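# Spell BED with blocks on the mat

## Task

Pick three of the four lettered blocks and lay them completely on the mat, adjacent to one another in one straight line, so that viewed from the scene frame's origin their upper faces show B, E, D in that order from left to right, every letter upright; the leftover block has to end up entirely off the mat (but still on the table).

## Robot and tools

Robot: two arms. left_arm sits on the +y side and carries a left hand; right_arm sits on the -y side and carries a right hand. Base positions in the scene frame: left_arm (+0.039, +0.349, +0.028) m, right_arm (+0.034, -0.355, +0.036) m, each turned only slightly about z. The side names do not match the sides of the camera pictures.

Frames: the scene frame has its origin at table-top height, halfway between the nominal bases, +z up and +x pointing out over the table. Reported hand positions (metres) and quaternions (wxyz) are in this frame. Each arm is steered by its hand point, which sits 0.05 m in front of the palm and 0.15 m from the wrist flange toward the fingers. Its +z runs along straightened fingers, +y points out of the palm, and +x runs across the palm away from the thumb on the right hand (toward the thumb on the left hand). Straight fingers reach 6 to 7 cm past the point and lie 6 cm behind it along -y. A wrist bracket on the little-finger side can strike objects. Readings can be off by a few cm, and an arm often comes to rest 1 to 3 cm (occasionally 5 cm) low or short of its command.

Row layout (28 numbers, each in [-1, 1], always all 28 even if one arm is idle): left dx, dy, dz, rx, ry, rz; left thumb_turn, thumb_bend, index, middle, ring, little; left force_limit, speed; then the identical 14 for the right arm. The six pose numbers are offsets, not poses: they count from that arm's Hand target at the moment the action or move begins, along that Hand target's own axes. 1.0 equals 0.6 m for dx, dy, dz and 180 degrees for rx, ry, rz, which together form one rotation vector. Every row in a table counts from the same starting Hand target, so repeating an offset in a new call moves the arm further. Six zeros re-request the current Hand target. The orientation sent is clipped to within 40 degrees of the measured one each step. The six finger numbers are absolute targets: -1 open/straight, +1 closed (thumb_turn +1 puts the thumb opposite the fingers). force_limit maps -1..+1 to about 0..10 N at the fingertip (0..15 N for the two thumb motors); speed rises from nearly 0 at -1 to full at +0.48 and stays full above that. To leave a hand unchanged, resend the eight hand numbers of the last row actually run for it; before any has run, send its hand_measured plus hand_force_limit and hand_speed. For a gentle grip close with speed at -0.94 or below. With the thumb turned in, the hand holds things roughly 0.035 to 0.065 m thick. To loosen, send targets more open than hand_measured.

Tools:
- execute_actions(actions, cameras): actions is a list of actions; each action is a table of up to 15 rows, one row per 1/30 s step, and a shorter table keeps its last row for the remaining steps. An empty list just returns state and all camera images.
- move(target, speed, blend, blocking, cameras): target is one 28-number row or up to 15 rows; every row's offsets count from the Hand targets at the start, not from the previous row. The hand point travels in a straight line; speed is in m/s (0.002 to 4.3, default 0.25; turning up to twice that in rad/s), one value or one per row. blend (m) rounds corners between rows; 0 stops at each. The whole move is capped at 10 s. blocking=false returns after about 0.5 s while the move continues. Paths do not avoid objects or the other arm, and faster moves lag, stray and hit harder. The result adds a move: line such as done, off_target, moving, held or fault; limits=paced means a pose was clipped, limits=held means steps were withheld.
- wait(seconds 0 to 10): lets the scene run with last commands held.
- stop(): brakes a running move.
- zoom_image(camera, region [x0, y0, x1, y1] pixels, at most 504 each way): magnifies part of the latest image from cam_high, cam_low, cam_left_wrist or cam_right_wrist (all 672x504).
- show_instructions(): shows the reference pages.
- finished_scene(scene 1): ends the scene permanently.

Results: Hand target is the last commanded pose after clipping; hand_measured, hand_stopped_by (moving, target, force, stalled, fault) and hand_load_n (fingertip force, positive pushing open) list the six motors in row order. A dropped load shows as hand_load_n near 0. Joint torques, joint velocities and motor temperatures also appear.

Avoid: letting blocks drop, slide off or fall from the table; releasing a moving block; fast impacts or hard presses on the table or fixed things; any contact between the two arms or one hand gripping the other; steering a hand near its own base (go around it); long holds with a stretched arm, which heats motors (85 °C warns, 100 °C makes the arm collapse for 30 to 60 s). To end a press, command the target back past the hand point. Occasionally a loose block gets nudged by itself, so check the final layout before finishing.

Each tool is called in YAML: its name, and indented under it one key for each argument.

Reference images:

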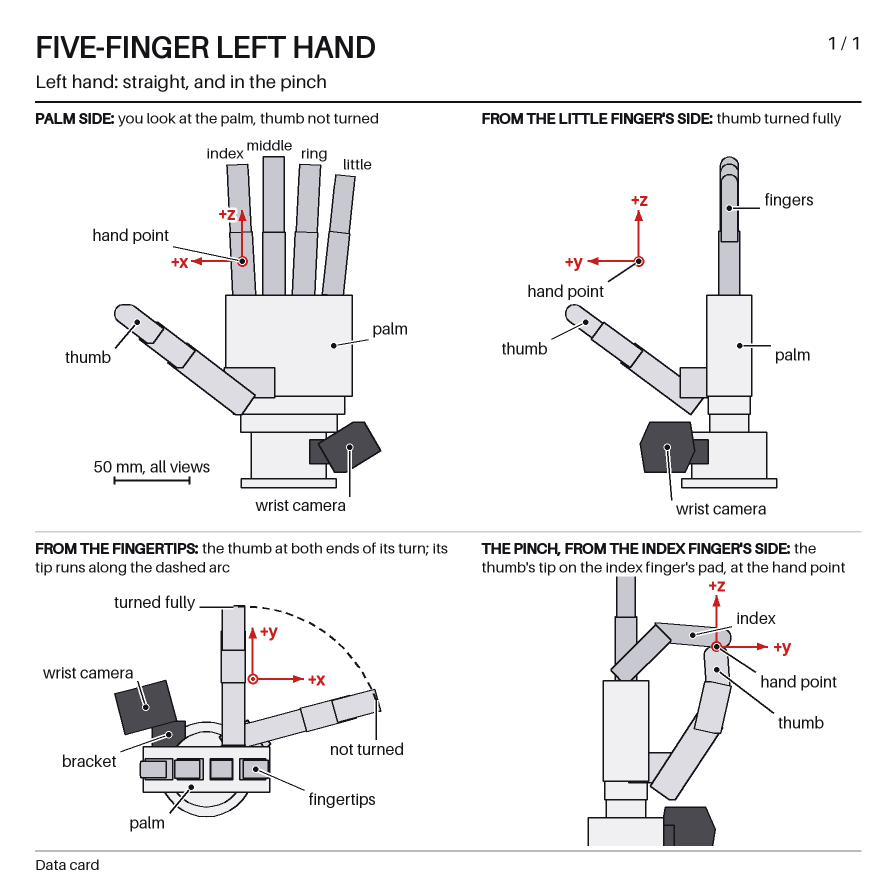

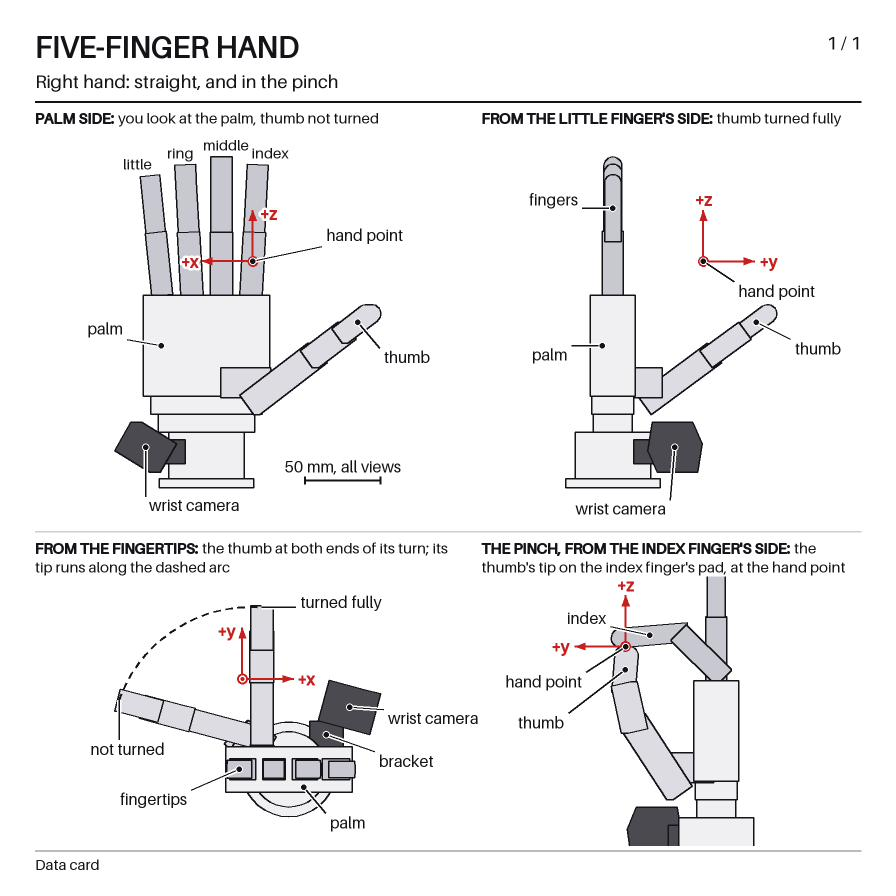

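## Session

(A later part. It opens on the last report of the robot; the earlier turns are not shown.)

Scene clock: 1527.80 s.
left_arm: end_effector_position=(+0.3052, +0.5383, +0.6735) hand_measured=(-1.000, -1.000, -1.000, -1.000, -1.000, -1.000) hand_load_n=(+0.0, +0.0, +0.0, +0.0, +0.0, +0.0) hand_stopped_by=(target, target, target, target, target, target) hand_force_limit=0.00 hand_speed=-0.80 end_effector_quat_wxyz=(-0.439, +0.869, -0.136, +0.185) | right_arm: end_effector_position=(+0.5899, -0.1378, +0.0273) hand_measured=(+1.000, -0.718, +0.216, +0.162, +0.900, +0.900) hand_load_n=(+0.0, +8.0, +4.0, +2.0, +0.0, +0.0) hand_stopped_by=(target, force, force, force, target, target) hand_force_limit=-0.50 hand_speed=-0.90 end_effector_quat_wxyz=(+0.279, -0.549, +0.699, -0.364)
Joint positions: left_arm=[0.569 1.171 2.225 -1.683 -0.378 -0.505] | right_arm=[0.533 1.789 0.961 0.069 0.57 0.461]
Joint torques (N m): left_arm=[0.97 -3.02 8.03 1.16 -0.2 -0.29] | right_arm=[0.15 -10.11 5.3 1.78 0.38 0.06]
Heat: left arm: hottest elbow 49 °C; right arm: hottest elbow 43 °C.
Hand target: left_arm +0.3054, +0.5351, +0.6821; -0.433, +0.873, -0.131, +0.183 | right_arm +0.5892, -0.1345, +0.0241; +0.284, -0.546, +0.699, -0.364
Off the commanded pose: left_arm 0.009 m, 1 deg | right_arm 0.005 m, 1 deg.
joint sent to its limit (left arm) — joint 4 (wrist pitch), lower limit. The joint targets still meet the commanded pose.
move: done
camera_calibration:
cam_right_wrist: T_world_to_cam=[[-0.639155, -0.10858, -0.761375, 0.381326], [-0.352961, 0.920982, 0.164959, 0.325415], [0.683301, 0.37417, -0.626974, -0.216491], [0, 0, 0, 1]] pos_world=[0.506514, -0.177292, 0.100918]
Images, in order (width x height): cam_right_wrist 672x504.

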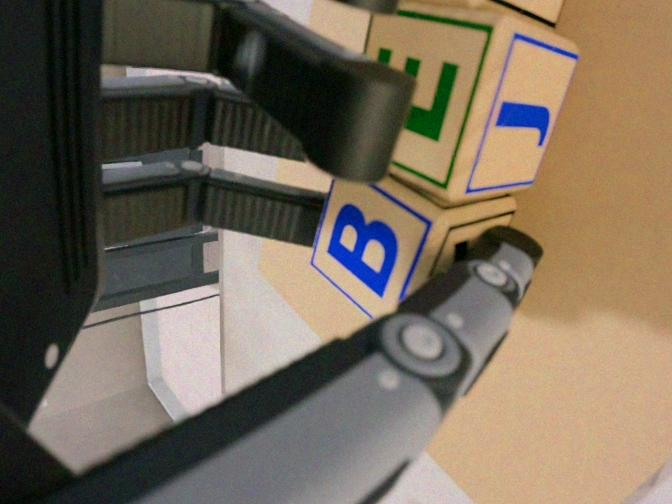

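move:
  target: [0,0,0,0,0,0,-1,-1,-1,-1,-1,-1,0,-0.8,0,0,0,0,0,0,1,-0.9,-0.2,-0.25,0.9,0.9,-0.5,-0.7]
  speed: 0.04
  cameras: ["cam_right_wrist"]

Scene clock: 1533.07 s.
left_arm: end_effector_position=(+0.3052, +0.5383, +0.6735) hand_measured=(-1.000, -1.000, -1.000, -1.000, -1.000, -1.000) hand_load_n=(-0.5, +0.0, +0.0, +0.0, +0.0, +0.0) hand_stopped_by=(target, target, target, target, target, target) hand_force_limit=0.00 hand_speed=-0.80 end_effector_quat_wxyz=(-0.439, +0.869, -0.136, +0.185) | right_arm: end_effector_position=(+0.5899, -0.1378, +0.0273) hand_measured=(+1.000, -0.900, -0.200, -0.250, +0.900, +0.900) hand_load_n=(+0.0, +0.0, +0.0, +0.0, +0.0, +0.0) hand_stopped_by=(target, target, target, target, target, target) hand_force_limit=-0.50 hand_speed=-0.70 end_effector_quat_wxyz=(+0.279, -0.549, +0.699, -0.364)
Joint positions: left_arm=[0.569 1.171 2.225 -1.683 -0.378 -0.505] | right_arm=[0.533 1.789 0.961 0.069 0.57 0.461]
Joint torques (N m): left_arm=[0.91 -3.02 8.03 1.16 -0.19 -0.28] | right_arm=[0.15 -10.17 5.35 1.8 0.38 0.05]
Heat: left arm: hottest elbow 49 °C; right arm: hottest elbow 43 °C.
Hand target: left_arm +0.3054, +0.5351, +0.6821; -0.433, +0.873, -0.131, +0.183 | right_arm +0.5892, -0.1345, +0.0241; +0.284, -0.546, +0.699, -0.364
Off the commanded pose: left_arm 0.009 m, 1 deg | right_arm 0.005 m, 1 deg.
joint sent to its limit (left arm) — joint 4 (wrist pitch), lower limit. The joint targets still meet the commanded pose.
move: done
camera_calibration:
cam_right_wrist: T_world_to_cam=[[-0.639155, -0.10858, -0.761375, 0.381326], [-0.352961, 0.920982, 0.164959, 0.325415], [0.683301, 0.37417, -0.626974, -0.216491], [0, 0, 0, 1]] pos_world=[0.506514, -0.177292, 0.100918]
Images, in order (width x height): cam_right_wrist 672x504.

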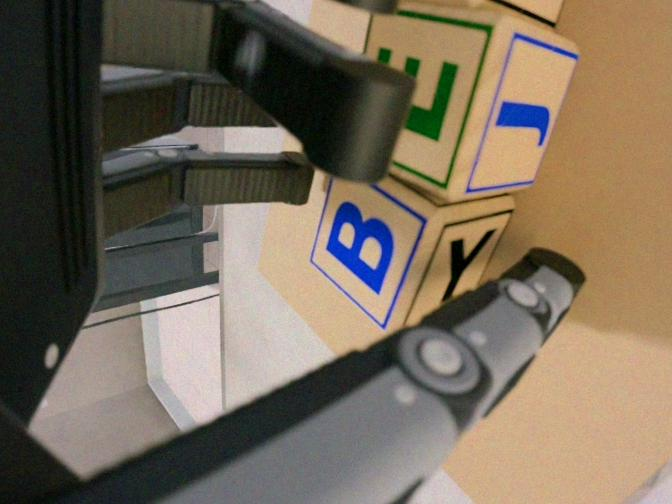

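move:
  target:
    - [0,0,0,0,0,0,-1,-1,-1,-1,-1,-1,0,-0.8,-0.0032,-0.0893,-0.0468,0,0,0,1,-0.9,-0.2,-0.25,0.9,0.9,-0.5,-0.7]
    - [0,0,0,0,0,0,-1,-1,-1,-1,-1,-1,0,-0.8,-0.019,-0.2346,-0.1764,0,0,0,1,-0.9,-0.2,-0.25,0.9,0.9,-0.5,-0.7]
  speed: [0.06,0.15]
  blend: [0.02,0]
  cameras: ["cam_right_wrist","cam_high"]

zoom_image:
  camera: "cam_right_wrist"
  region: [330, 0, 672, 300]

zoom_image:
  camera: "cam_high"
  region: [280, 140, 360, 210]

Scene clock: 1543.97 s.
left_arm: end_effector_position=(+0.3052, +0.5383, +0.6735) hand_measured=(-1.000, -1.000, -1.000, -1.000, -1.000, -1.000) hand_load_n=(+0.0, +0.0, +0.0, +0.0, +0.0, +0.0) hand_stopped_by=(target, target, target, target, target, target) hand_force_limit=0.00 hand_speed=-0.80 end_effector_quat_wxyz=(-0.439, +0.869, -0.136, +0.185) | right_arm: end_effector_position=(+0.5720, -0.1338, +0.1711) hand_measured=(+1.000, -0.900, -0.200, -0.250, +0.900, +0.900) hand_load_n=(+0.0, +0.0, +0.0, +0.0, +0.5, +0.0) hand_stopped_by=(target, target, target, target, target, target) hand_force_limit=-0.50 hand_speed=-0.70 end_effector_quat_wxyz=(+0.261, -0.559, +0.700, -0.361)
Joint positions: left_arm=[0.569 1.171 2.225 -1.683 -0.378 -0.505] | right_arm=[0.558 1.533 1.111 -0.389 0.588 0.481]
Joint torques (N m): left_arm=[0.97 -2.96 8.05 1.16 -0.19 -0.29] | right_arm=[0.32 -9.82 11.38 0.54 0.42 0.07]
Heat: left arm: hottest elbow 49 °C; right arm: hottest elbow 43 °C.
Hand target: left_arm +0.3054, +0.5351, +0.6821; -0.433, +0.873, -0.131, +0.183 | right_arm +0.5861, -0.1218, +0.2000; +0.284, -0.546, +0.699, -0.364
Off the commanded pose: left_arm 0.009 m, 1 deg | right_arm 0.034 m, 3 deg.
joint sent to its limit (left arm) — joint 4 (wrist pitch), lower limit. The joint targets still meet the commanded pose.
move: off_target (right_arm)
camera_calibration:
cam_right_wrist: T_world_to_cam=[[-0.66593, -0.124341, -0.735579, 0.488583], [-0.348006, 0.923932, 0.158875, 0.290184], [0.65987, 0.361786, -0.658546, -0.0984953], [0, 0, 0, 1]] pos_world=[0.491342, -0.171725, 0.248425]
Images, in order (width x height): cam_high 672x504, cam_right_wrist 672x504.

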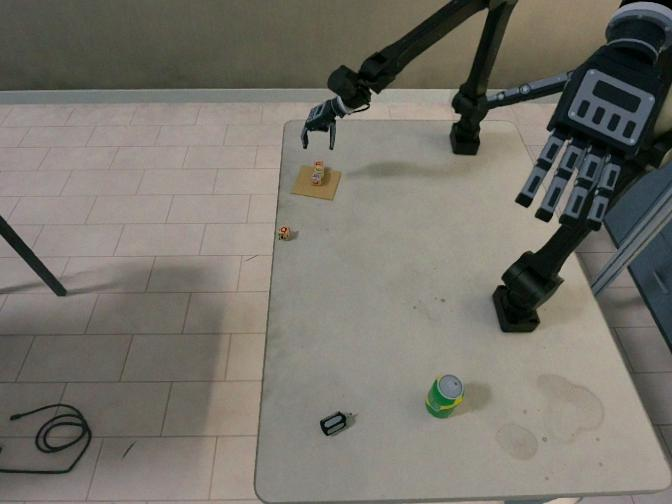

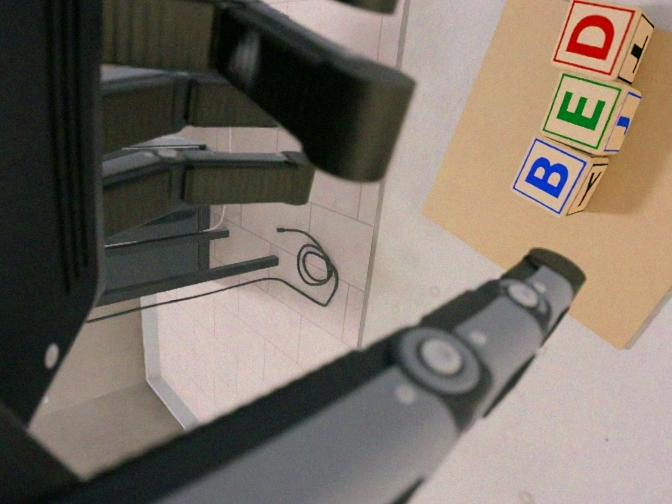

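Scaled by 1.474 from the camera's 672x504 image, which has a finer 960x720 frame.

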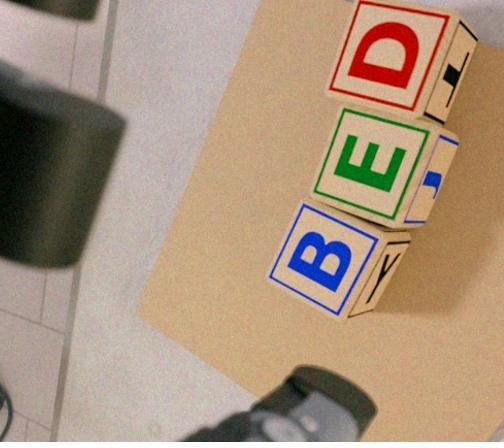

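Scaled by 6.300 from the camera's 672x504 image, which has a finer 960x720 frame.

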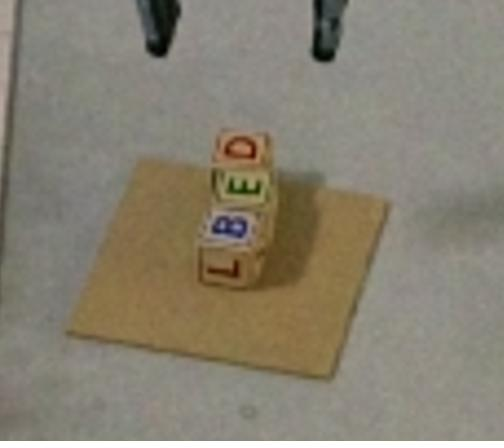

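zoom_image:
  camera: "cam_right_wrist"
  region: [500, 0, 672, 120]

zoom_image:
  camera: "cam_right_wrist"
  region: [500, 110, 672, 230]

zoom_image:
  camera: "cam_high"
  region: [300, 155, 340, 195]

Scaled by 2.930 from the camera's 672x504 image, which has a finer 960x720 frame.

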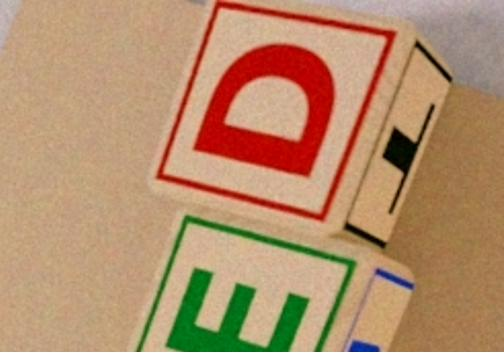

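Scaled by 2.930 from the camera's 672x504 image, which has a finer 960x720 frame.

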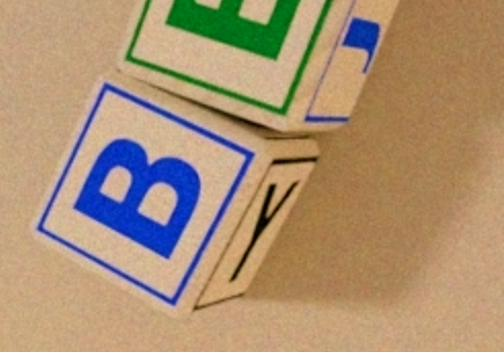

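Scaled by 12.600 from the camera's 672x504 image, which has a finer 960x720 frame.

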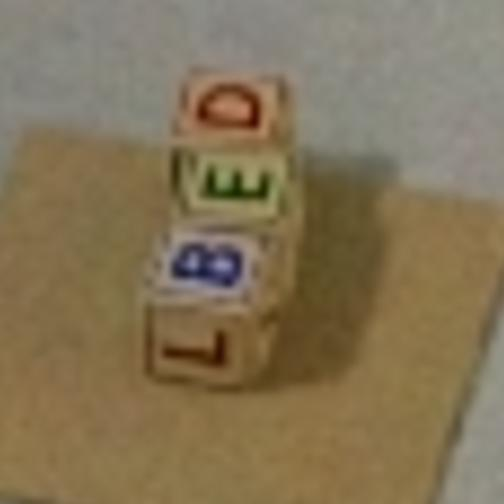

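move:
  target: [0,0,0,0,0,0,-1,-1,-1,-1,-1,-1,0,-0.8,0.1132,-0.0162,0.0231,0,0,0,1,-0.9,-0.2,-0.25,0.9,0.9,-0.5,-0.7]
  speed: 0.15
  cameras: ["cam_right_wrist"]

zoom_image:
  camera: "cam_right_wrist"
  region: [450, 0, 672, 250]

Scene clock: 1581.73 s.
left_arm: end_effector_position=(+0.3052, +0.5383, +0.6735) hand_measured=(-1.000, -1.000, -1.000, -1.000, -1.000, -1.000) hand_load_n=(-0.5, +0.0, +0.0, +0.0, +0.0, +0.0) hand_stopped_by=(target, target, target, target, target, target) hand_force_limit=0.00 hand_speed=-0.80 end_effector_quat_wxyz=(-0.439, +0.869, -0.136, +0.185) | right_arm: end_effector_position=(+0.5864, -0.1955, +0.1963) hand_measured=(+1.000, -0.900, -0.200, -0.250, +0.900, +0.900) hand_load_n=(+0.0, +0.0, +0.0, +0.0, +0.0, +0.0) hand_stopped_by=(target, target, target, target, target, target) hand_force_limit=-0.50 hand_speed=-0.70 end_effector_quat_wxyz=(+0.274, -0.545, +0.705, -0.362)
Joint positions: left_arm=[0.569 1.171 2.225 -1.683 -0.378 -0.505] | right_arm=[0.425 1.46 1.08 -0.35 0.496 0.393]
Joint torques (N m): left_arm=[1.03 -2.96 8.06 1.13 -0.19 -0.29] | right_arm=[0.15 -9.23 6.98 1.84 0.09 -0.1]
Heat: left arm: hottest elbow 49 °C; right arm: hottest elbow 45 °C.
Hand target: left_arm +0.3054, +0.5351, +0.6821; -0.433, +0.873, -0.131, +0.183 | right_arm +0.5860, -0.1918, +0.2001; +0.284, -0.546, +0.699, -0.364
Off the commanded pose: left_arm 0.009 m, 1 deg | right_arm 0.005 m, 1 deg.
joint sent to its limit (left arm) — joint 4 (wrist pitch), lower limit. The joint targets still meet the commanded pose.
move: done
camera_calibration:
cam_right_wrist: T_world_to_cam=[[-0.647237, -0.0963335, -0.756177, 0.507438], [-0.338536, 0.925117, 0.171908, 0.340423], [0.682992, 0.367259, -0.631382, -0.086867], [0, 0, 0, 1]] pos_world=[0.503008, -0.234145, 0.270345]
Images, in order (width x height): cam_right_wrist 672x504.

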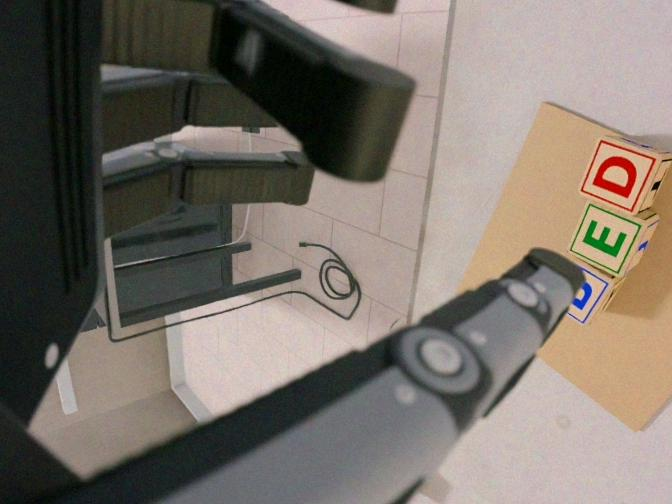

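Scaled by 2.016 from the camera's 672x504 image, which has a finer 960x720 frame.

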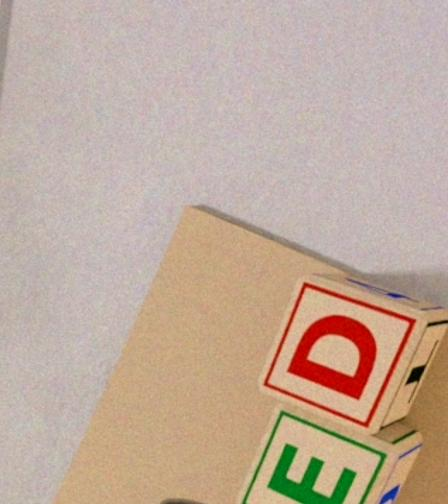

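zoom_image:
  camera: "cam_right_wrist"
  region: [580, 110, 672, 220]

Scaled by 4.582 from the camera's 672x504 image, which has a finer 960x720 frame.

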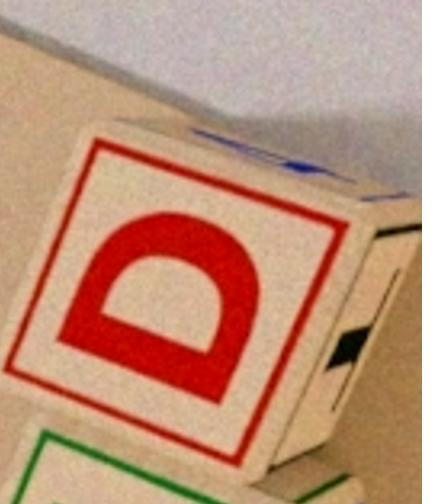

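move:
  target: [0,0,0,0,0,0,-1,-1,-1,-1,-1,-1,0,-0.8,0.0097,0.1697,0.1092,0,0,0,1,-0.88,-0.2,-0.22,0.9,0.9,-0.5,-0.7]
  speed: 0.12
  cameras: ["cam_right_wrist"]

Scene clock: 1636.13 s.
left_arm: end_effector_position=(+0.3052, +0.5383, +0.6735) hand_measured=(-1.000, -1.000, -1.000, -1.000, -1.000, -1.000) hand_load_n=(+0.0, +0.0, +0.0, +0.0, +0.0, +0.0) hand_stopped_by=(target, target, target, target, target, target) hand_force_limit=0.00 hand_speed=-0.80 end_effector_quat_wxyz=(-0.439, +0.869, -0.136, +0.185) | right_arm: end_effector_position=(+0.5788, -0.1978, +0.0793) hand_measured=(+1.000, -0.880, -0.200, -0.220, +0.900, +0.900) hand_load_n=(+0.0, +0.5, +0.0, +0.0, +0.0, +0.0) hand_stopped_by=(target, target, target, target, target, target) hand_force_limit=-0.50 hand_speed=-0.70 end_effector_quat_wxyz=(+0.279, -0.545, +0.703, -0.362)
Joint positions: left_arm=[0.569 1.171 2.225 -1.683 -0.378 -0.505] | right_arm=[0.425 1.612 0.891 -0.001 0.492 0.389]
Joint torques (N m): left_arm=[0.91 -2.9 8.06 1.16 -0.19 -0.29] | right_arm=[-0.26 -8.94 6.05 1.85 0.1 -0.11]
Heat: left arm: hottest elbow 49 °C; right arm: hottest elbow 45 °C.
Hand target: left_arm +0.3054, +0.5351, +0.6821; -0.433, +0.873, -0.131, +0.183 | right_arm +0.5801, -0.1963, +0.0792; +0.284, -0.546, +0.699, -0.364
Off the commanded pose: left_arm 0.009 m, 1 deg | right_arm 0.002 m, 1 deg.
joint sent to its limit (left arm) — joint 4 (wrist pitch), lower limit. The joint targets still meet the commanded pose.
move: done
camera_calibration:
cam_right_wrist: T_world_to_cam=[[-0.641256, -0.0975083, -0.761107, 0.410666], [-0.344457, 0.922916, 0.171977, 0.363021], [0.685668, 0.372449, -0.625412, -0.155774], [0, 0, 0, 1]] pos_world=[0.495196, -0.236977, 0.152706]
Images, in order (width x height): cam_right_wrist 672x504.

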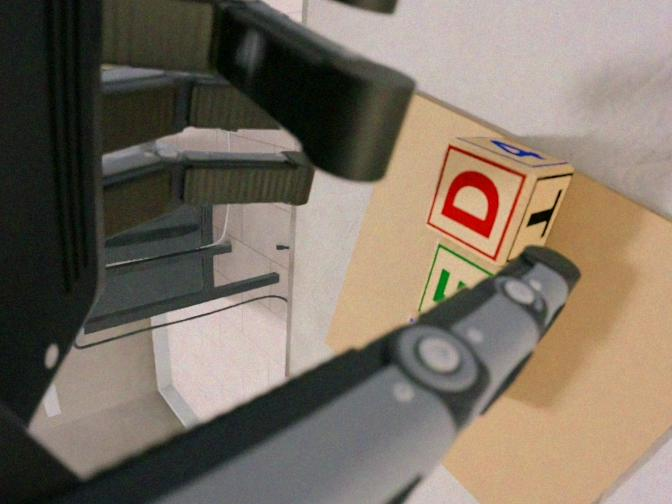

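zoom_image:
  camera: "cam_right_wrist"
  region: [400, 80, 620, 300]

Scaled by 2.291 from the camera's 672x504 image, which has a finer 960x720 frame.

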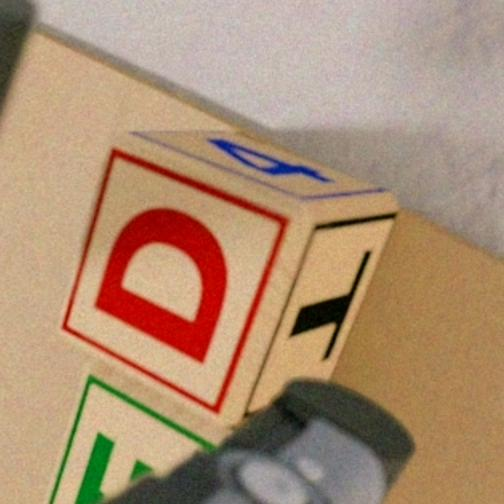

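move:
  target: [0,0,0,0,0,0,-1,-1,-1,-1,-1,-1,0,-0.8,0.0012,0.0685,0.0504,0,0,0,1,-0.88,-0.2,-0.22,0.9,0.9,-0.5,-0.7]
  speed: 0.08
  cameras: ["cam_right_wrist"]

zoom_image:
  camera: "cam_right_wrist"
  region: [250, 80, 600, 350]

Scene clock: 1651.97 s.
left_arm: end_effector_position=(+0.3052, +0.5383, +0.6735) hand_measured=(-1.000, -1.000, -1.000, -1.000, -1.000, -1.000) hand_load_n=(+0.0, +0.0, -0.5, +0.0, +0.0, +0.0) hand_stopped_by=(target, target, target, target, target, target) hand_force_limit=0.00 hand_speed=-0.80 end_effector_quat_wxyz=(-0.439, +0.869, -0.136, +0.185) | right_arm: end_effector_position=(+0.5806, -0.1967, +0.0303) hand_measured=(+1.000, -0.880, -0.200, -0.220, +0.900, +0.900) hand_load_n=(+0.0, +0.0, +0.0, +0.0, +0.5, +0.0) hand_stopped_by=(target, target, target, target, target, target) hand_force_limit=-0.50 hand_speed=-0.70 end_effector_quat_wxyz=(+0.281, -0.545, +0.702, -0.362)
Joint positions: left_arm=[0.569 1.171 2.225 -1.683 -0.378 -0.505] | right_arm=[0.425 1.72 0.856 0.148 0.489 0.387]
Joint torques (N m): left_arm=[1.03 -2.96 8.02 1.14 -0.19 -0.28] | right_arm=[-0.5 -9.23 5.23 1.88 0.09 -0.11]
Heat: left arm: hottest elbow 49 °C; right arm: hottest elbow 43 °C.
Hand target: left_arm +0.3054, +0.5351, +0.6821; -0.433, +0.873, -0.131, +0.183 | right_arm +0.5809, -0.1974, +0.0280; +0.284, -0.546, +0.699, -0.364
Off the commanded pose: left_arm 0.009 m, 1 deg | right_arm 0.002 m, 1 deg.
joint sent to its limit (left arm) — joint 4 (wrist pitch), lower limit. The joint targets still meet the commanded pose.
move: done
camera_calibration:
cam_right_wrist: T_world_to_cam=[[-0.637902, -0.0983179, -0.763816, 0.372575], [-0.347949, 0.921608, 0.171961, 0.372816], [0.687032, 0.375463, -0.622105, -0.188205], [0, 0, 0, 1]] pos_world=[0.49669, -0.236295, 0.103385]
Images, in order (width x height): cam_right_wrist 672x504.

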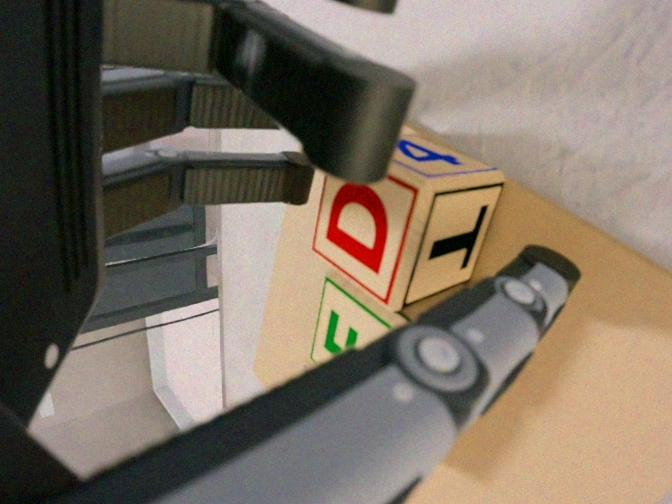

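Scaled by 1.440 from the camera's 672x504 image, which has a finer 960x720 frame.

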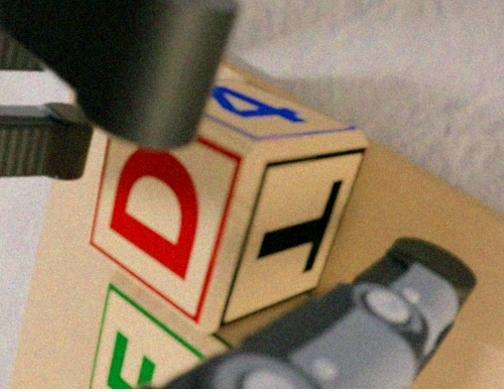

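move:
  target: [0,0,0,0,0,0,-1,-1,-1,-1,-1,-1,0,-0.8,0.0065,0.0011,0.0028,0,0,0,1,-0.88,-0.2,-0.22,0.9,0.9,-0.5,-0.7]
  speed: 0.05

Scene clock: 1659.97 s.
left_arm: end_effector_position=(+0.3052, +0.5383, +0.6735) hand_measured=(-1.000, -1.000, -1.000, -1.000, -1.000, -1.000) hand_load_n=(+0.0, -0.5, +0.0, -0.5, +0.0, -0.5) hand_stopped_by=(target, target, target, target, target, target) hand_force_limit=0.00 hand_speed=-0.80 end_effector_quat_wxyz=(-0.439, +0.869, -0.136, +0.185) | right_arm: end_effector_position=(+0.5822, -0.1964, +0.0315) hand_measured=(+1.000, -0.880, -0.200, -0.220, +0.900, +0.900) hand_load_n=(+0.0, +0.0, +0.0, +0.0, +0.0, +0.0) hand_stopped_by=(target, target, target, target, target, target) hand_force_limit=-0.50 hand_speed=-0.70 end_effector_quat_wxyz=(+0.285, -0.546, +0.700, -0.362)
Joint positions: left_arm=[0.569 1.171 2.225 -1.683 -0.378 -0.505] | right_arm=[0.423 1.72 0.856 0.157 0.483 0.381]
Joint torques (N m): left_arm=[0.85 -3.02 8.08 1.1 -0.19 -0.29] | right_arm=[-0.97 -9.17 4.83 1.89 0.07 -0.11]
Heat: left arm: hottest elbow 49 °C; right arm: hottest elbow 43 °C.
Hand target: left_arm +0.3054, +0.5351, +0.6821; -0.433, +0.873, -0.131, +0.183 | right_arm +0.5809, -0.2015, +0.0265; +0.284, -0.546, +0.699, -0.364
Off the commanded pose: left_arm 0.009 m, 1 deg | right_arm 0.007 m, 0 deg.
joint sent to its limit (left arm) — joint 4 (wrist pitch), lower limit. The joint targets still meet the commanded pose.
move: done

move:
  target: [0,0,0,0,0,0,-1,-1,-1,-1,-1,-1,0,-0.8,0.0065,0.0061,0.0058,0,0,0,1,-0.88,-0.2,-0.22,0.9,0.9,-0.5,-0.7]
  speed: 0.05

Scene clock: 1663.00 s.
left_arm: end_effector_position=(+0.3052, +0.5383, +0.6735) hand_measured=(-1.000, -1.000, -1.000, -1.000, -1.000, -1.000) hand_load_n=(-0.5, -0.5, +0.0, +0.0, +0.0, +0.0) hand_stopped_by=(target, target, target, target, target, target) hand_force_limit=0.00 hand_speed=-0.80 end_effector_quat_wxyz=(-0.439, +0.869, -0.136, +0.185) | right_arm: end_effector_position=(+0.5811, -0.2012, +0.0279) hand_measured=(+1.000, -0.880, -0.200, -0.220, +0.900, +0.900) hand_load_n=(+0.0, +0.0, +0.0, +0.0, +0.0, +0.0) hand_stopped_by=(target, target, target, target, target, target) hand_force_limit=-0.50 hand_speed=-0.70 end_effector_quat_wxyz=(+0.285, -0.545, +0.700, -0.363)
Joint positions: left_arm=[0.569 1.171 2.225 -1.683 -0.378 -0.505] | right_arm=[0.414 1.723 0.844 0.176 0.477 0.375]
Joint torques (N m): left_arm=[0.85 -2.9 8.12 1.18 -0.19 -0.29] | right_arm=[-0.91 -8.7 5.04 1.91 0.07 -0.11]
Heat: left arm: hottest elbow 49 °C; right arm: hottest elbow 43 °C.
Hand target: left_arm +0.3054, +0.5351, +0.6821; -0.433, +0.873, -0.131, +0.183 | right_arm +0.5807, -0.2055, +0.0215; +0.284, -0.546, +0.699, -0.364
Off the commanded pose: left_arm 0.009 m, 1 deg | right_arm 0.008 m, 0 deg.
joint sent to its limit (left arm) — joint 4 (wrist pitch), lower limit. The joint targets still meet the commanded pose.
move: done

move:
  target: [0,0,0,0,0,0,-1,-1,-1,-1,-1,-1,0,-0.8,-0.0089,0.0013,-0.0018,0,0,0,1,-0.88,-0.2,-0.22,0.9,0.9,-0.5,-0.7]
  speed: 0.05

Scene clock: 1667.57 s.
left_arm: end_effector_position=(+0.3052, +0.5383, +0.6735) hand_measured=(-1.000, -1.000, -1.000, -1.000, -1.000, -1.000) hand_load_n=(+0.0, +0.0, +0.0, +0.0, +0.0, -0.5) hand_stopped_by=(target, target, target, target, target, target) hand_force_limit=0.00 hand_speed=-0.80 end_effector_quat_wxyz=(-0.439, +0.869, -0.136, +0.185) | right_arm: end_effector_position=(+0.5809, -0.2013, +0.0267) hand_measured=(+1.000, -0.880, -0.200, -0.220, +0.900, +0.900) hand_load_n=(+0.0, +0.0, +0.0, +0.0, +0.0, +0.0) hand_stopped_by=(target, target, target, target, target, target) hand_force_limit=-0.50 hand_speed=-0.70 end_effector_quat_wxyz=(+0.284, -0.546, +0.700, -0.363)
Joint positions: left_arm=[0.569 1.171 2.225 -1.683 -0.378 -0.505] | right_arm=[0.414 1.725 0.844 0.176 0.478 0.375]
Joint torques (N m): left_arm=[0.97 -2.96 8.05 1.14 -0.19 -0.3] | right_arm=[-0.03 -8.59 5.49 1.65 0.38 -0.02]
Heat: left arm: hottest elbow 49 °C; right arm: hottest elbow 43 °C.
Hand target: left_arm +0.3054, +0.5351, +0.6821; -0.433, +0.873, -0.131, +0.183 | right_arm +0.5807, -0.2000, +0.0215; +0.284, -0.546, +0.699, -0.364
Off the commanded pose: left_arm 0.009 m, 1 deg | right_arm 0.005 m, 0 deg.
joint sent to its limit (left arm) — joint 4 (wrist pitch), lower limit. The joint targets still meet the commanded pose.
move: done

move:
  target: [0,0,0,0,0,0,-1,-1,-1,-1,-1,-1,0,-0.8,-0.0073,0.0010,-0.0015,0,0,0,1,-0.88,-0.2,-0.22,0.9,0.9,-0.5,-0.7]
  speed: 0.05
  cameras: ["cam_right_wrist"]

zoom_image:
  camera: "cam_right_wrist"
  region: [250, 80, 600, 350]

Scene clock: 1671.30 s.
left_arm: end_effector_position=(+0.3052, +0.5383, +0.6735) hand_measured=(-1.000, -1.000, -1.000, -1.000, -1.000, -1.000) hand_load_n=(-0.5, +0.0, -0.5, +0.0, -0.5, +0.0) hand_stopped_by=(target, target, target, target, target, target) hand_force_limit=0.00 hand_speed=-0.80 end_effector_quat_wxyz=(-0.439, +0.869, -0.136, +0.185) | right_arm: end_effector_position=(+0.5803, -0.2002, +0.0265) hand_measured=(+1.000, -0.880, -0.200, -0.220, +0.900, +0.900) hand_load_n=(+0.0, +0.0, +0.0, +0.5, +0.0, +0.0) hand_stopped_by=(target, target, target, target, target, target) hand_force_limit=-0.50 hand_speed=-0.70 end_effector_quat_wxyz=(+0.283, -0.546, +0.699, -0.365)
Joint positions: left_arm=[0.569 1.171 2.225 -1.683 -0.378 -0.505] | right_arm=[0.419 1.726 0.844 0.176 0.486 0.375]
Joint torques (N m): left_arm=[1.03 -2.96 8.03 1.18 -0.21 -0.29] | right_arm=[0.32 -8.53 5.89 1.46 0.34 0.05]
Heat: left arm: hottest elbow 49 °C; right arm: hottest elbow 43 °C.
Hand target: left_arm +0.3054, +0.5351, +0.6821; -0.433, +0.873, -0.131, +0.183 | right_arm +0.5807, -0.1955, +0.0215; +0.284, -0.546, +0.699, -0.364
Off the commanded pose: left_arm 0.009 m, 1 deg | right_arm 0.007 m, 0 deg.
joint sent to its limit (left arm) — joint 4 (wrist pitch), lower limit. The joint targets still meet the commanded pose.
move: done
camera_calibration:
cam_right_wrist: T_world_to_cam=[[-0.632699, -0.103585, -0.767439, 0.365186], [-0.352537, 0.920895, 0.166344, 0.379348], [0.6895, 0.375796, -0.619166, -0.190561], [0, 0, 0, 1]] pos_world=[0.496179, -0.239899, 0.0991668]
Images, in order (width x height): cam_right_wrist 672x504.

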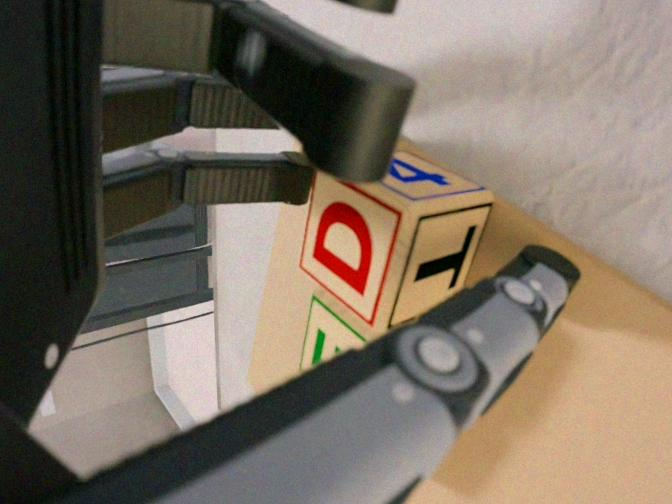

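Scaled by 1.440 from the camera's 672x504 image, which has a finer 960x720 frame.

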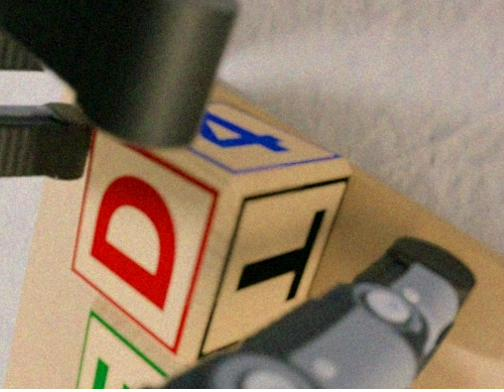

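move:
  target: [0,0,0,0,0,0,-1,-1,-1,-1,-1,-1,0,-0.8,0,0,0,0,0,0,1,-0.5,0.2,0.22,0.9,0.9,-0.5,-0.9]
  speed: 0.05
  cameras: ["cam_right_wrist"]

Scene clock: 1677.37 s.
left_arm: end_effector_position=(+0.3052, +0.5383, +0.6735) hand_measured=(-1.000, -1.000, -1.000, -1.000, -1.000, -1.000) hand_load_n=(-0.5, +0.0, +0.0, +0.0, +0.0, +0.0) hand_stopped_by=(target, target, target, target, target, target) hand_force_limit=0.00 hand_speed=-0.80 end_effector_quat_wxyz=(-0.439, +0.869, -0.136, +0.185) | right_arm: end_effector_position=(+0.5799, -0.2006, +0.0247) hand_measured=(+1.000, -0.696, +0.198, +0.142, +0.900, +0.900) hand_load_n=(+1.5, +7.0, +2.5, +3.0, +0.0, +0.0) hand_stopped_by=(target, force, force, force, target, target) hand_force_limit=-0.50 hand_speed=-0.90 end_effector_quat_wxyz=(+0.281, -0.547, +0.699, -0.365)
Joint positions: left_arm=[0.569 1.171 2.225 -1.683 -0.378 -0.505] | right_arm=[0.419 1.73 0.844 0.176 0.486 0.375]
Joint torques (N m): left_arm=[0.91 -2.96 8.09 1.11 -0.2 -0.29] | right_arm=[0.32 -8.82 5.86 1.44 0.32 0.05]
Heat: left arm: hottest elbow 49 °C; right arm: hottest elbow 43 °C.
Hand target: left_arm +0.3054, +0.5351, +0.6821; -0.433, +0.873, -0.131, +0.183 | right_arm +0.5807, -0.1955, +0.0214; +0.284, -0.546, +0.699, -0.364
Off the commanded pose: left_arm 0.009 m, 1 deg | right_arm 0.006 m, 0 deg.
joint sent to its limit (left arm) — joint 4 (wrist pitch), lower limit. The joint targets still meet the commanded pose.
move: done
camera_calibration:
cam_right_wrist: T_world_to_cam=[[-0.635075, -0.104529, -0.765345, 0.364526], [-0.35155, 0.921356, 0.165876, 0.37926], [0.687817, 0.374401, -0.621878, -0.190541], [0, 0, 0, 1]] pos_world=[0.495888, -0.239992, 0.0975845]
Images, in order (width x height): cam_right_wrist 672x504.

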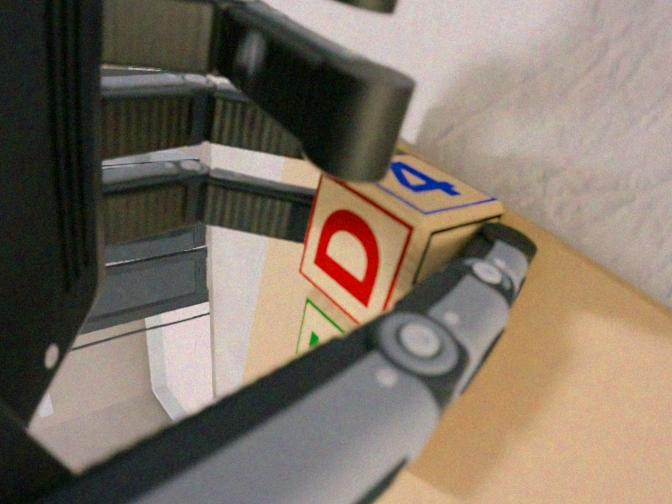

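move:
  target: [0,0,0,0,0,0,-1,-1,-1,-1,-1,-1,0,-0.8,-0.0065,-0.0708,-0.018,0,0,0,1,-0.5,0.2,0.22,0.9,0.9,-0.5,-0.9]
  speed: 0.06
  cameras: ["cam_right_wrist"]

Scene clock: 1691.67 s.
left_arm: end_effector_position=(+0.3052, +0.5383, +0.6735) hand_measured=(-1.000, -1.000, -1.000, -1.000, -1.000, -1.000) hand_load_n=(+0.0, +0.0, +0.0, +0.0, +0.0, +0.0) hand_stopped_by=(target, target, target, target, target, target) hand_force_limit=0.00 hand_speed=-0.80 end_effector_quat_wxyz=(-0.439, +0.869, -0.136, +0.185) | right_arm: end_effector_position=(+0.5754, -0.2016, +0.0368) hand_measured=(+1.000, -0.696, +0.198, +0.142, +0.900, +0.900) hand_load_n=(+1.0, +7.0, +2.5, +3.0, +0.0, +0.0) hand_stopped_by=(target, force, force, force, target, target) hand_force_limit=-0.50 hand_speed=-0.90 end_effector_quat_wxyz=(+0.263, -0.556, +0.702, -0.358)
Joint positions: left_arm=[0.569 1.171 2.225 -1.683 -0.378 -0.505] | right_arm=[0.419 1.694 0.87 0.071 0.484 0.376]
Joint torques (N m): left_arm=[1.03 -2.9 8.09 1.14 -0.2 -0.29] | right_arm=[-0.62 -10.58 9.35 0.59 0.09 -0.06]
Heat: left arm: hottest elbow 49 °C; right arm: hottest elbow 43 °C.
Hand target: left_arm +0.3054, +0.5351, +0.6821; -0.433, +0.873, -0.131, +0.183 | right_arm +0.5968, -0.1954, +0.0624; +0.284, -0.546, +0.699, -0.364
Off the commanded pose: left_arm 0.009 m, 1 deg | right_arm 0.034 m, 3 deg.
joint sent to its limit (left arm) — joint 4 (wrist pitch), lower limit. The joint targets still meet the commanded pose.
move: off_target (right_arm)
camera_calibration:
cam_right_wrist: T_world_to_cam=[[-0.666133, -0.114947, -0.736922, 0.385597], [-0.345739, 0.923069, 0.168545, 0.373587], [0.660856, 0.367056, -0.654629, -0.164201], [0, 0, 0, 1]] pos_world=[0.494536, -0.240252, 0.113698]
Images, in order (width x height): cam_right_wrist 672x504.

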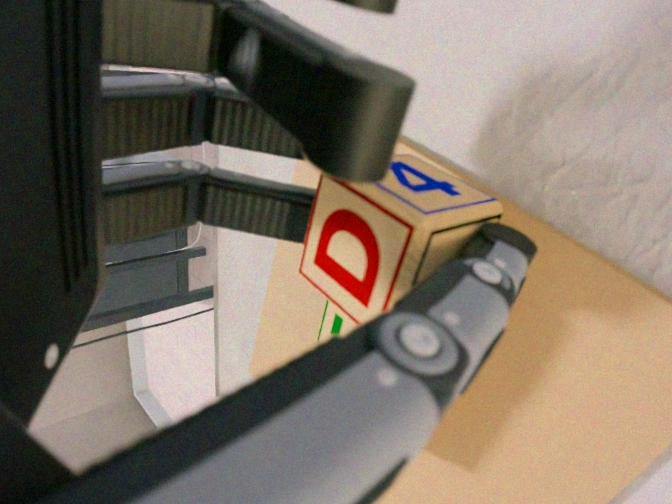

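move:
  target: [0,0,0,0,0,0,-1,-1,-1,-1,-1,-1,0,-0.8,0.013,0.0693,0.0068,0,0,0,1,-0.5,0.2,0.22,0.9,0.9,-0.5,-0.9]
  speed: 0.05
  cameras: ["cam_right_wrist"]

Scene clock: 1705.50 s.
left_arm: end_effector_position=(+0.3052, +0.5383, +0.6735) hand_measured=(-1.000, -1.000, -1.000, -1.000, -1.000, -1.000) hand_load_n=(+0.0, +0.0, +0.0, +0.0, +0.0, +0.0) hand_stopped_by=(target, target, target, target, target, target) hand_force_limit=0.00 hand_speed=-0.80 end_effector_quat_wxyz=(-0.439, +0.869, -0.136, +0.185) | right_arm: end_effector_position=(+0.5753, -0.2018, +0.0284) hand_measured=(+1.000, -0.696, +0.198, +0.142, +0.900, +0.900) hand_load_n=(+1.0, +7.0, +2.0, +3.0, +0.0, +0.0) hand_stopped_by=(target, force, force, force, target, target) hand_force_limit=-0.50 hand_speed=-0.90 end_effector_quat_wxyz=(+0.279, -0.548, +0.700, -0.363)
Joint positions: left_arm=[0.569 1.171 2.225 -1.683 -0.378 -0.505] | right_arm=[0.419 1.711 0.837 0.157 0.484 0.376]
Joint torques (N m): left_arm=[1.08 -2.96 8.05 1.1 -0.2 -0.28] | right_arm=[0.26 -8.94 5.2 1.88 0.36 0.04]
Heat: left arm: hottest elbow 49 °C; right arm: hottest elbow 43 °C.
Hand target: left_arm +0.3054, +0.5351, +0.6821; -0.433, +0.873, -0.131, +0.183 | right_arm +0.5750, -0.1980, +0.0262; +0.284, -0.546, +0.699, -0.364
Off the commanded pose: left_arm 0.009 m, 1 deg | right_arm 0.004 m, 1 deg.
joint sent to its limit (left arm) — joint 4 (wrist pitch), lower limit. The joint targets still meet the commanded pose.
move: done
camera_calibration:
cam_right_wrist: T_world_to_cam=[[-0.64062, -0.105482, -0.760578, 0.367195], [-0.351018, 0.921193, 0.167898, 0.377836], [0.682929, 0.374535, -0.627161, -0.181651], [0, 0, 0, 1]] pos_world=[0.491915, -0.241293, 0.101919]
Images, in order (width x height): cam_right_wrist 672x504.

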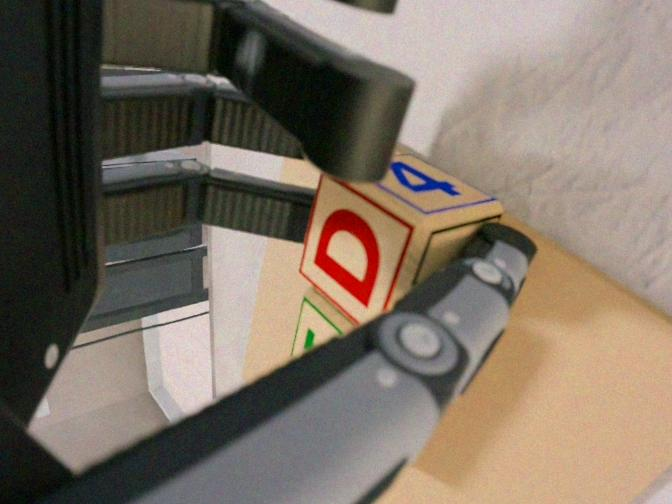

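move:
  target: [0,0,0,0,0,0,-1,-1,-1,-1,-1,-1,0,-0.8,-0.0376,0.0005,-0.0006,0,0,0,1,-0.5,0.2,0.22,0.9,0.9,-0.5,-0.9]
  speed: 0.05
  cameras: ["cam_right_wrist"]

Scene clock: 1711.30 s.
left_arm: end_effector_position=(+0.3052, +0.5383, +0.6735) hand_measured=(-1.000, -1.000, -1.000, -1.000, -1.000, -1.000) hand_load_n=(-0.5, +0.0, +0.0, +0.0, +0.0, +0.0) hand_stopped_by=(target, target, target, target, target, target) hand_force_limit=0.00 hand_speed=-0.80 end_effector_quat_wxyz=(-0.439, +0.869, -0.136, +0.185) | right_arm: end_effector_position=(+0.5702, -0.1891, +0.0243) hand_measured=(+1.000, -0.696, +0.198, +0.142, +0.900, +0.900) hand_load_n=(+0.5, +7.0, +2.5, +3.5, +0.0, +0.0) hand_stopped_by=(target, force, force, force, target, target) hand_force_limit=-0.50 hand_speed=-0.90 end_effector_quat_wxyz=(+0.277, -0.547, +0.699, -0.367)
Joint positions: left_arm=[0.569 1.171 2.225 -1.683 -0.378 -0.505] | right_arm=[0.454 1.722 0.837 0.157 0.52 0.398]
Joint torques (N m): left_arm=[0.85 -3.08 8.08 1.14 -0.2 -0.28] | right_arm=[0.79 -8.12 8.13 0.75 0.2 0.12]
Heat: left arm: hottest elbow 49 °C; right arm: hottest elbow 43 °C.
Hand target: left_arm +0.3054, +0.5351, +0.6821; -0.433, +0.873, -0.131, +0.183 | right_arm +0.5800, -0.1760, +0.0260; +0.284, -0.546, +0.699, -0.364
Off the commanded pose: left_arm 0.009 m, 1 deg | right_arm 0.016 m, 1 deg.
joint sent to its limit (left arm) — joint 4 (wrist pitch), lower limit. The joint targets still meet the commanded pose.
move: off_target (right_arm)
camera_calibration:
cam_right_wrist: T_world_to_cam=[[-0.638625, -0.109572, -0.761677, 0.360343], [-0.347772, 0.924058, 0.158656, 0.363916], [0.68645, 0.366212, -0.628232, -0.189103], [0, 0, 0, 1]] pos_world=[0.486493, -0.227545, 0.0979271]
Images, in order (width x height): cam_right_wrist 672x504.

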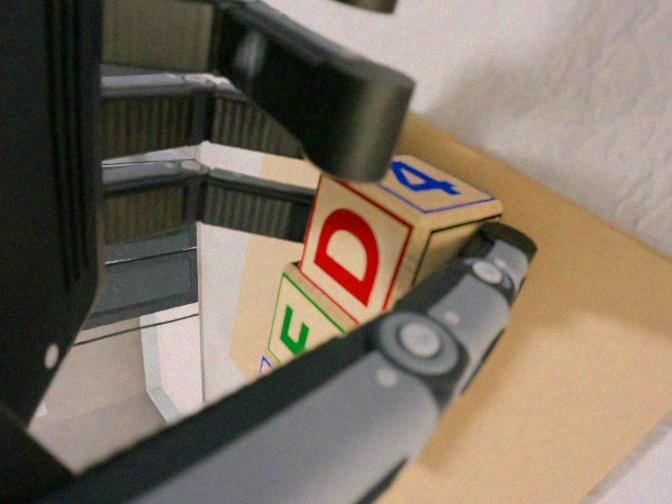

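zoom_image:
  camera: "cam_right_wrist"
  region: [220, 150, 540, 400]

Scaled by 1.575 from the camera's 672x504 image, which has a finer 960x720 frame.

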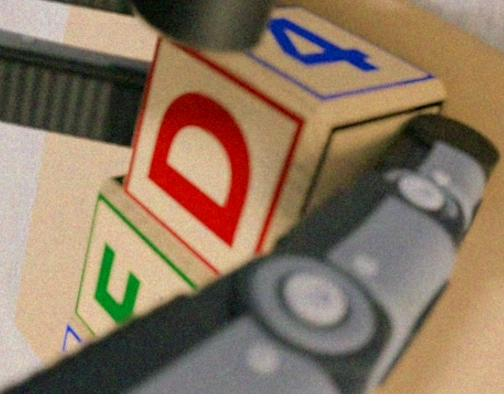

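move:
  target: [0,0,0,0,0,0,-1,-1,-1,-1,-1,-1,0,-0.8,-0.0016,-0.0131,0.0071,0,0,0,1,-0.5,0.2,0.22,0.9,0.9,-0.5,-0.9]
  speed: 0.05
  cameras: ["cam_right_wrist"]

zoom_image:
  camera: "cam_right_wrist"
  region: [220, 150, 540, 400]

Scene clock: 1728.83 s.
left_arm: end_effector_position=(+0.3052, +0.5383, +0.6735) hand_measured=(-1.000, -1.000, -1.000, -1.000, -1.000, -1.000) hand_load_n=(-0.5, +0.0, -0.5, +0.0, +0.0, +0.0) hand_stopped_by=(target, target, target, target, target, target) hand_force_limit=0.00 hand_speed=-0.80 end_effector_quat_wxyz=(-0.439, +0.869, -0.136, +0.185) | right_arm: end_effector_position=(+0.5724, -0.1878, +0.0243) hand_measured=(+1.000, -0.696, +0.198, +0.142, +0.900, +0.900) hand_load_n=(+0.5, +7.0, +2.0, +3.5, +0.0, +0.0) hand_stopped_by=(target, force, force, force, target, target) hand_force_limit=-0.50 hand_speed=-0.90 end_effector_quat_wxyz=(+0.275, -0.549, +0.699, -0.366)
Joint positions: left_arm=[0.569 1.171 2.225 -1.683 -0.378 -0.505] | right_arm=[0.454 1.727 0.848 0.146 0.519 0.398]
Joint torques (N m): left_arm=[1.03 -2.96 8.03 1.16 -0.19 -0.29] | right_arm=[0.03 -8.23 8.98 0.64 0.02 0.05]
Heat: left arm: hottest elbow 49 °C; right arm: hottest elbow 44 °C.
Hand target: left_arm +0.3054, +0.5351, +0.6821; -0.433, +0.873, -0.131, +0.183 | right_arm +0.5880, -0.1770, +0.0301; +0.284, -0.546, +0.699, -0.364
Off the commanded pose: left_arm 0.009 m, 1 deg | right_arm 0.020 m, 1 deg.
joint sent to its limit (left arm) — joint 4 (wrist pitch), lower limit. The joint targets still meet the commanded pose.
move: off_target (right_arm)
camera_calibration:
cam_right_wrist: T_world_to_cam=[[-0.64251, -0.111182, -0.758169, 0.363739], [-0.348031, 0.923821, 0.159464, 0.363631], [0.682683, 0.366324, -0.632259, -0.188746], [0, 0, 0, 1]] pos_world=[0.489114, -0.226346, 0.0984532]
Images, in order (width x height): cam_right_wrist 672x504.

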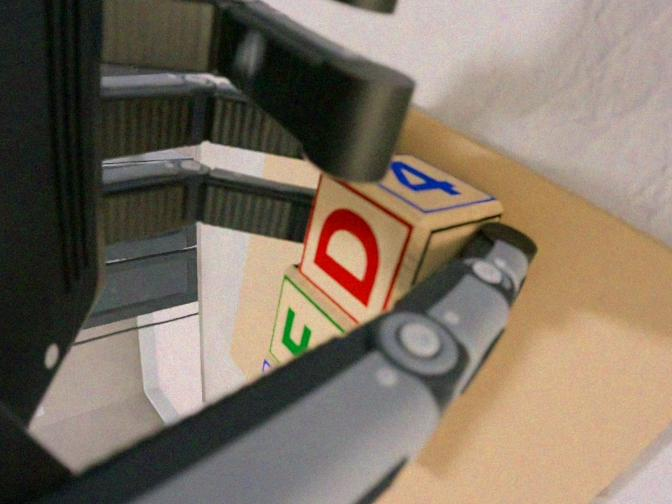

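Scaled by 1.575 from the camera's 672x504 image, which has a finer 960x720 frame.

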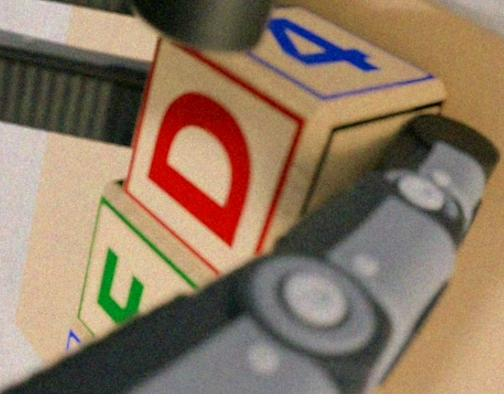

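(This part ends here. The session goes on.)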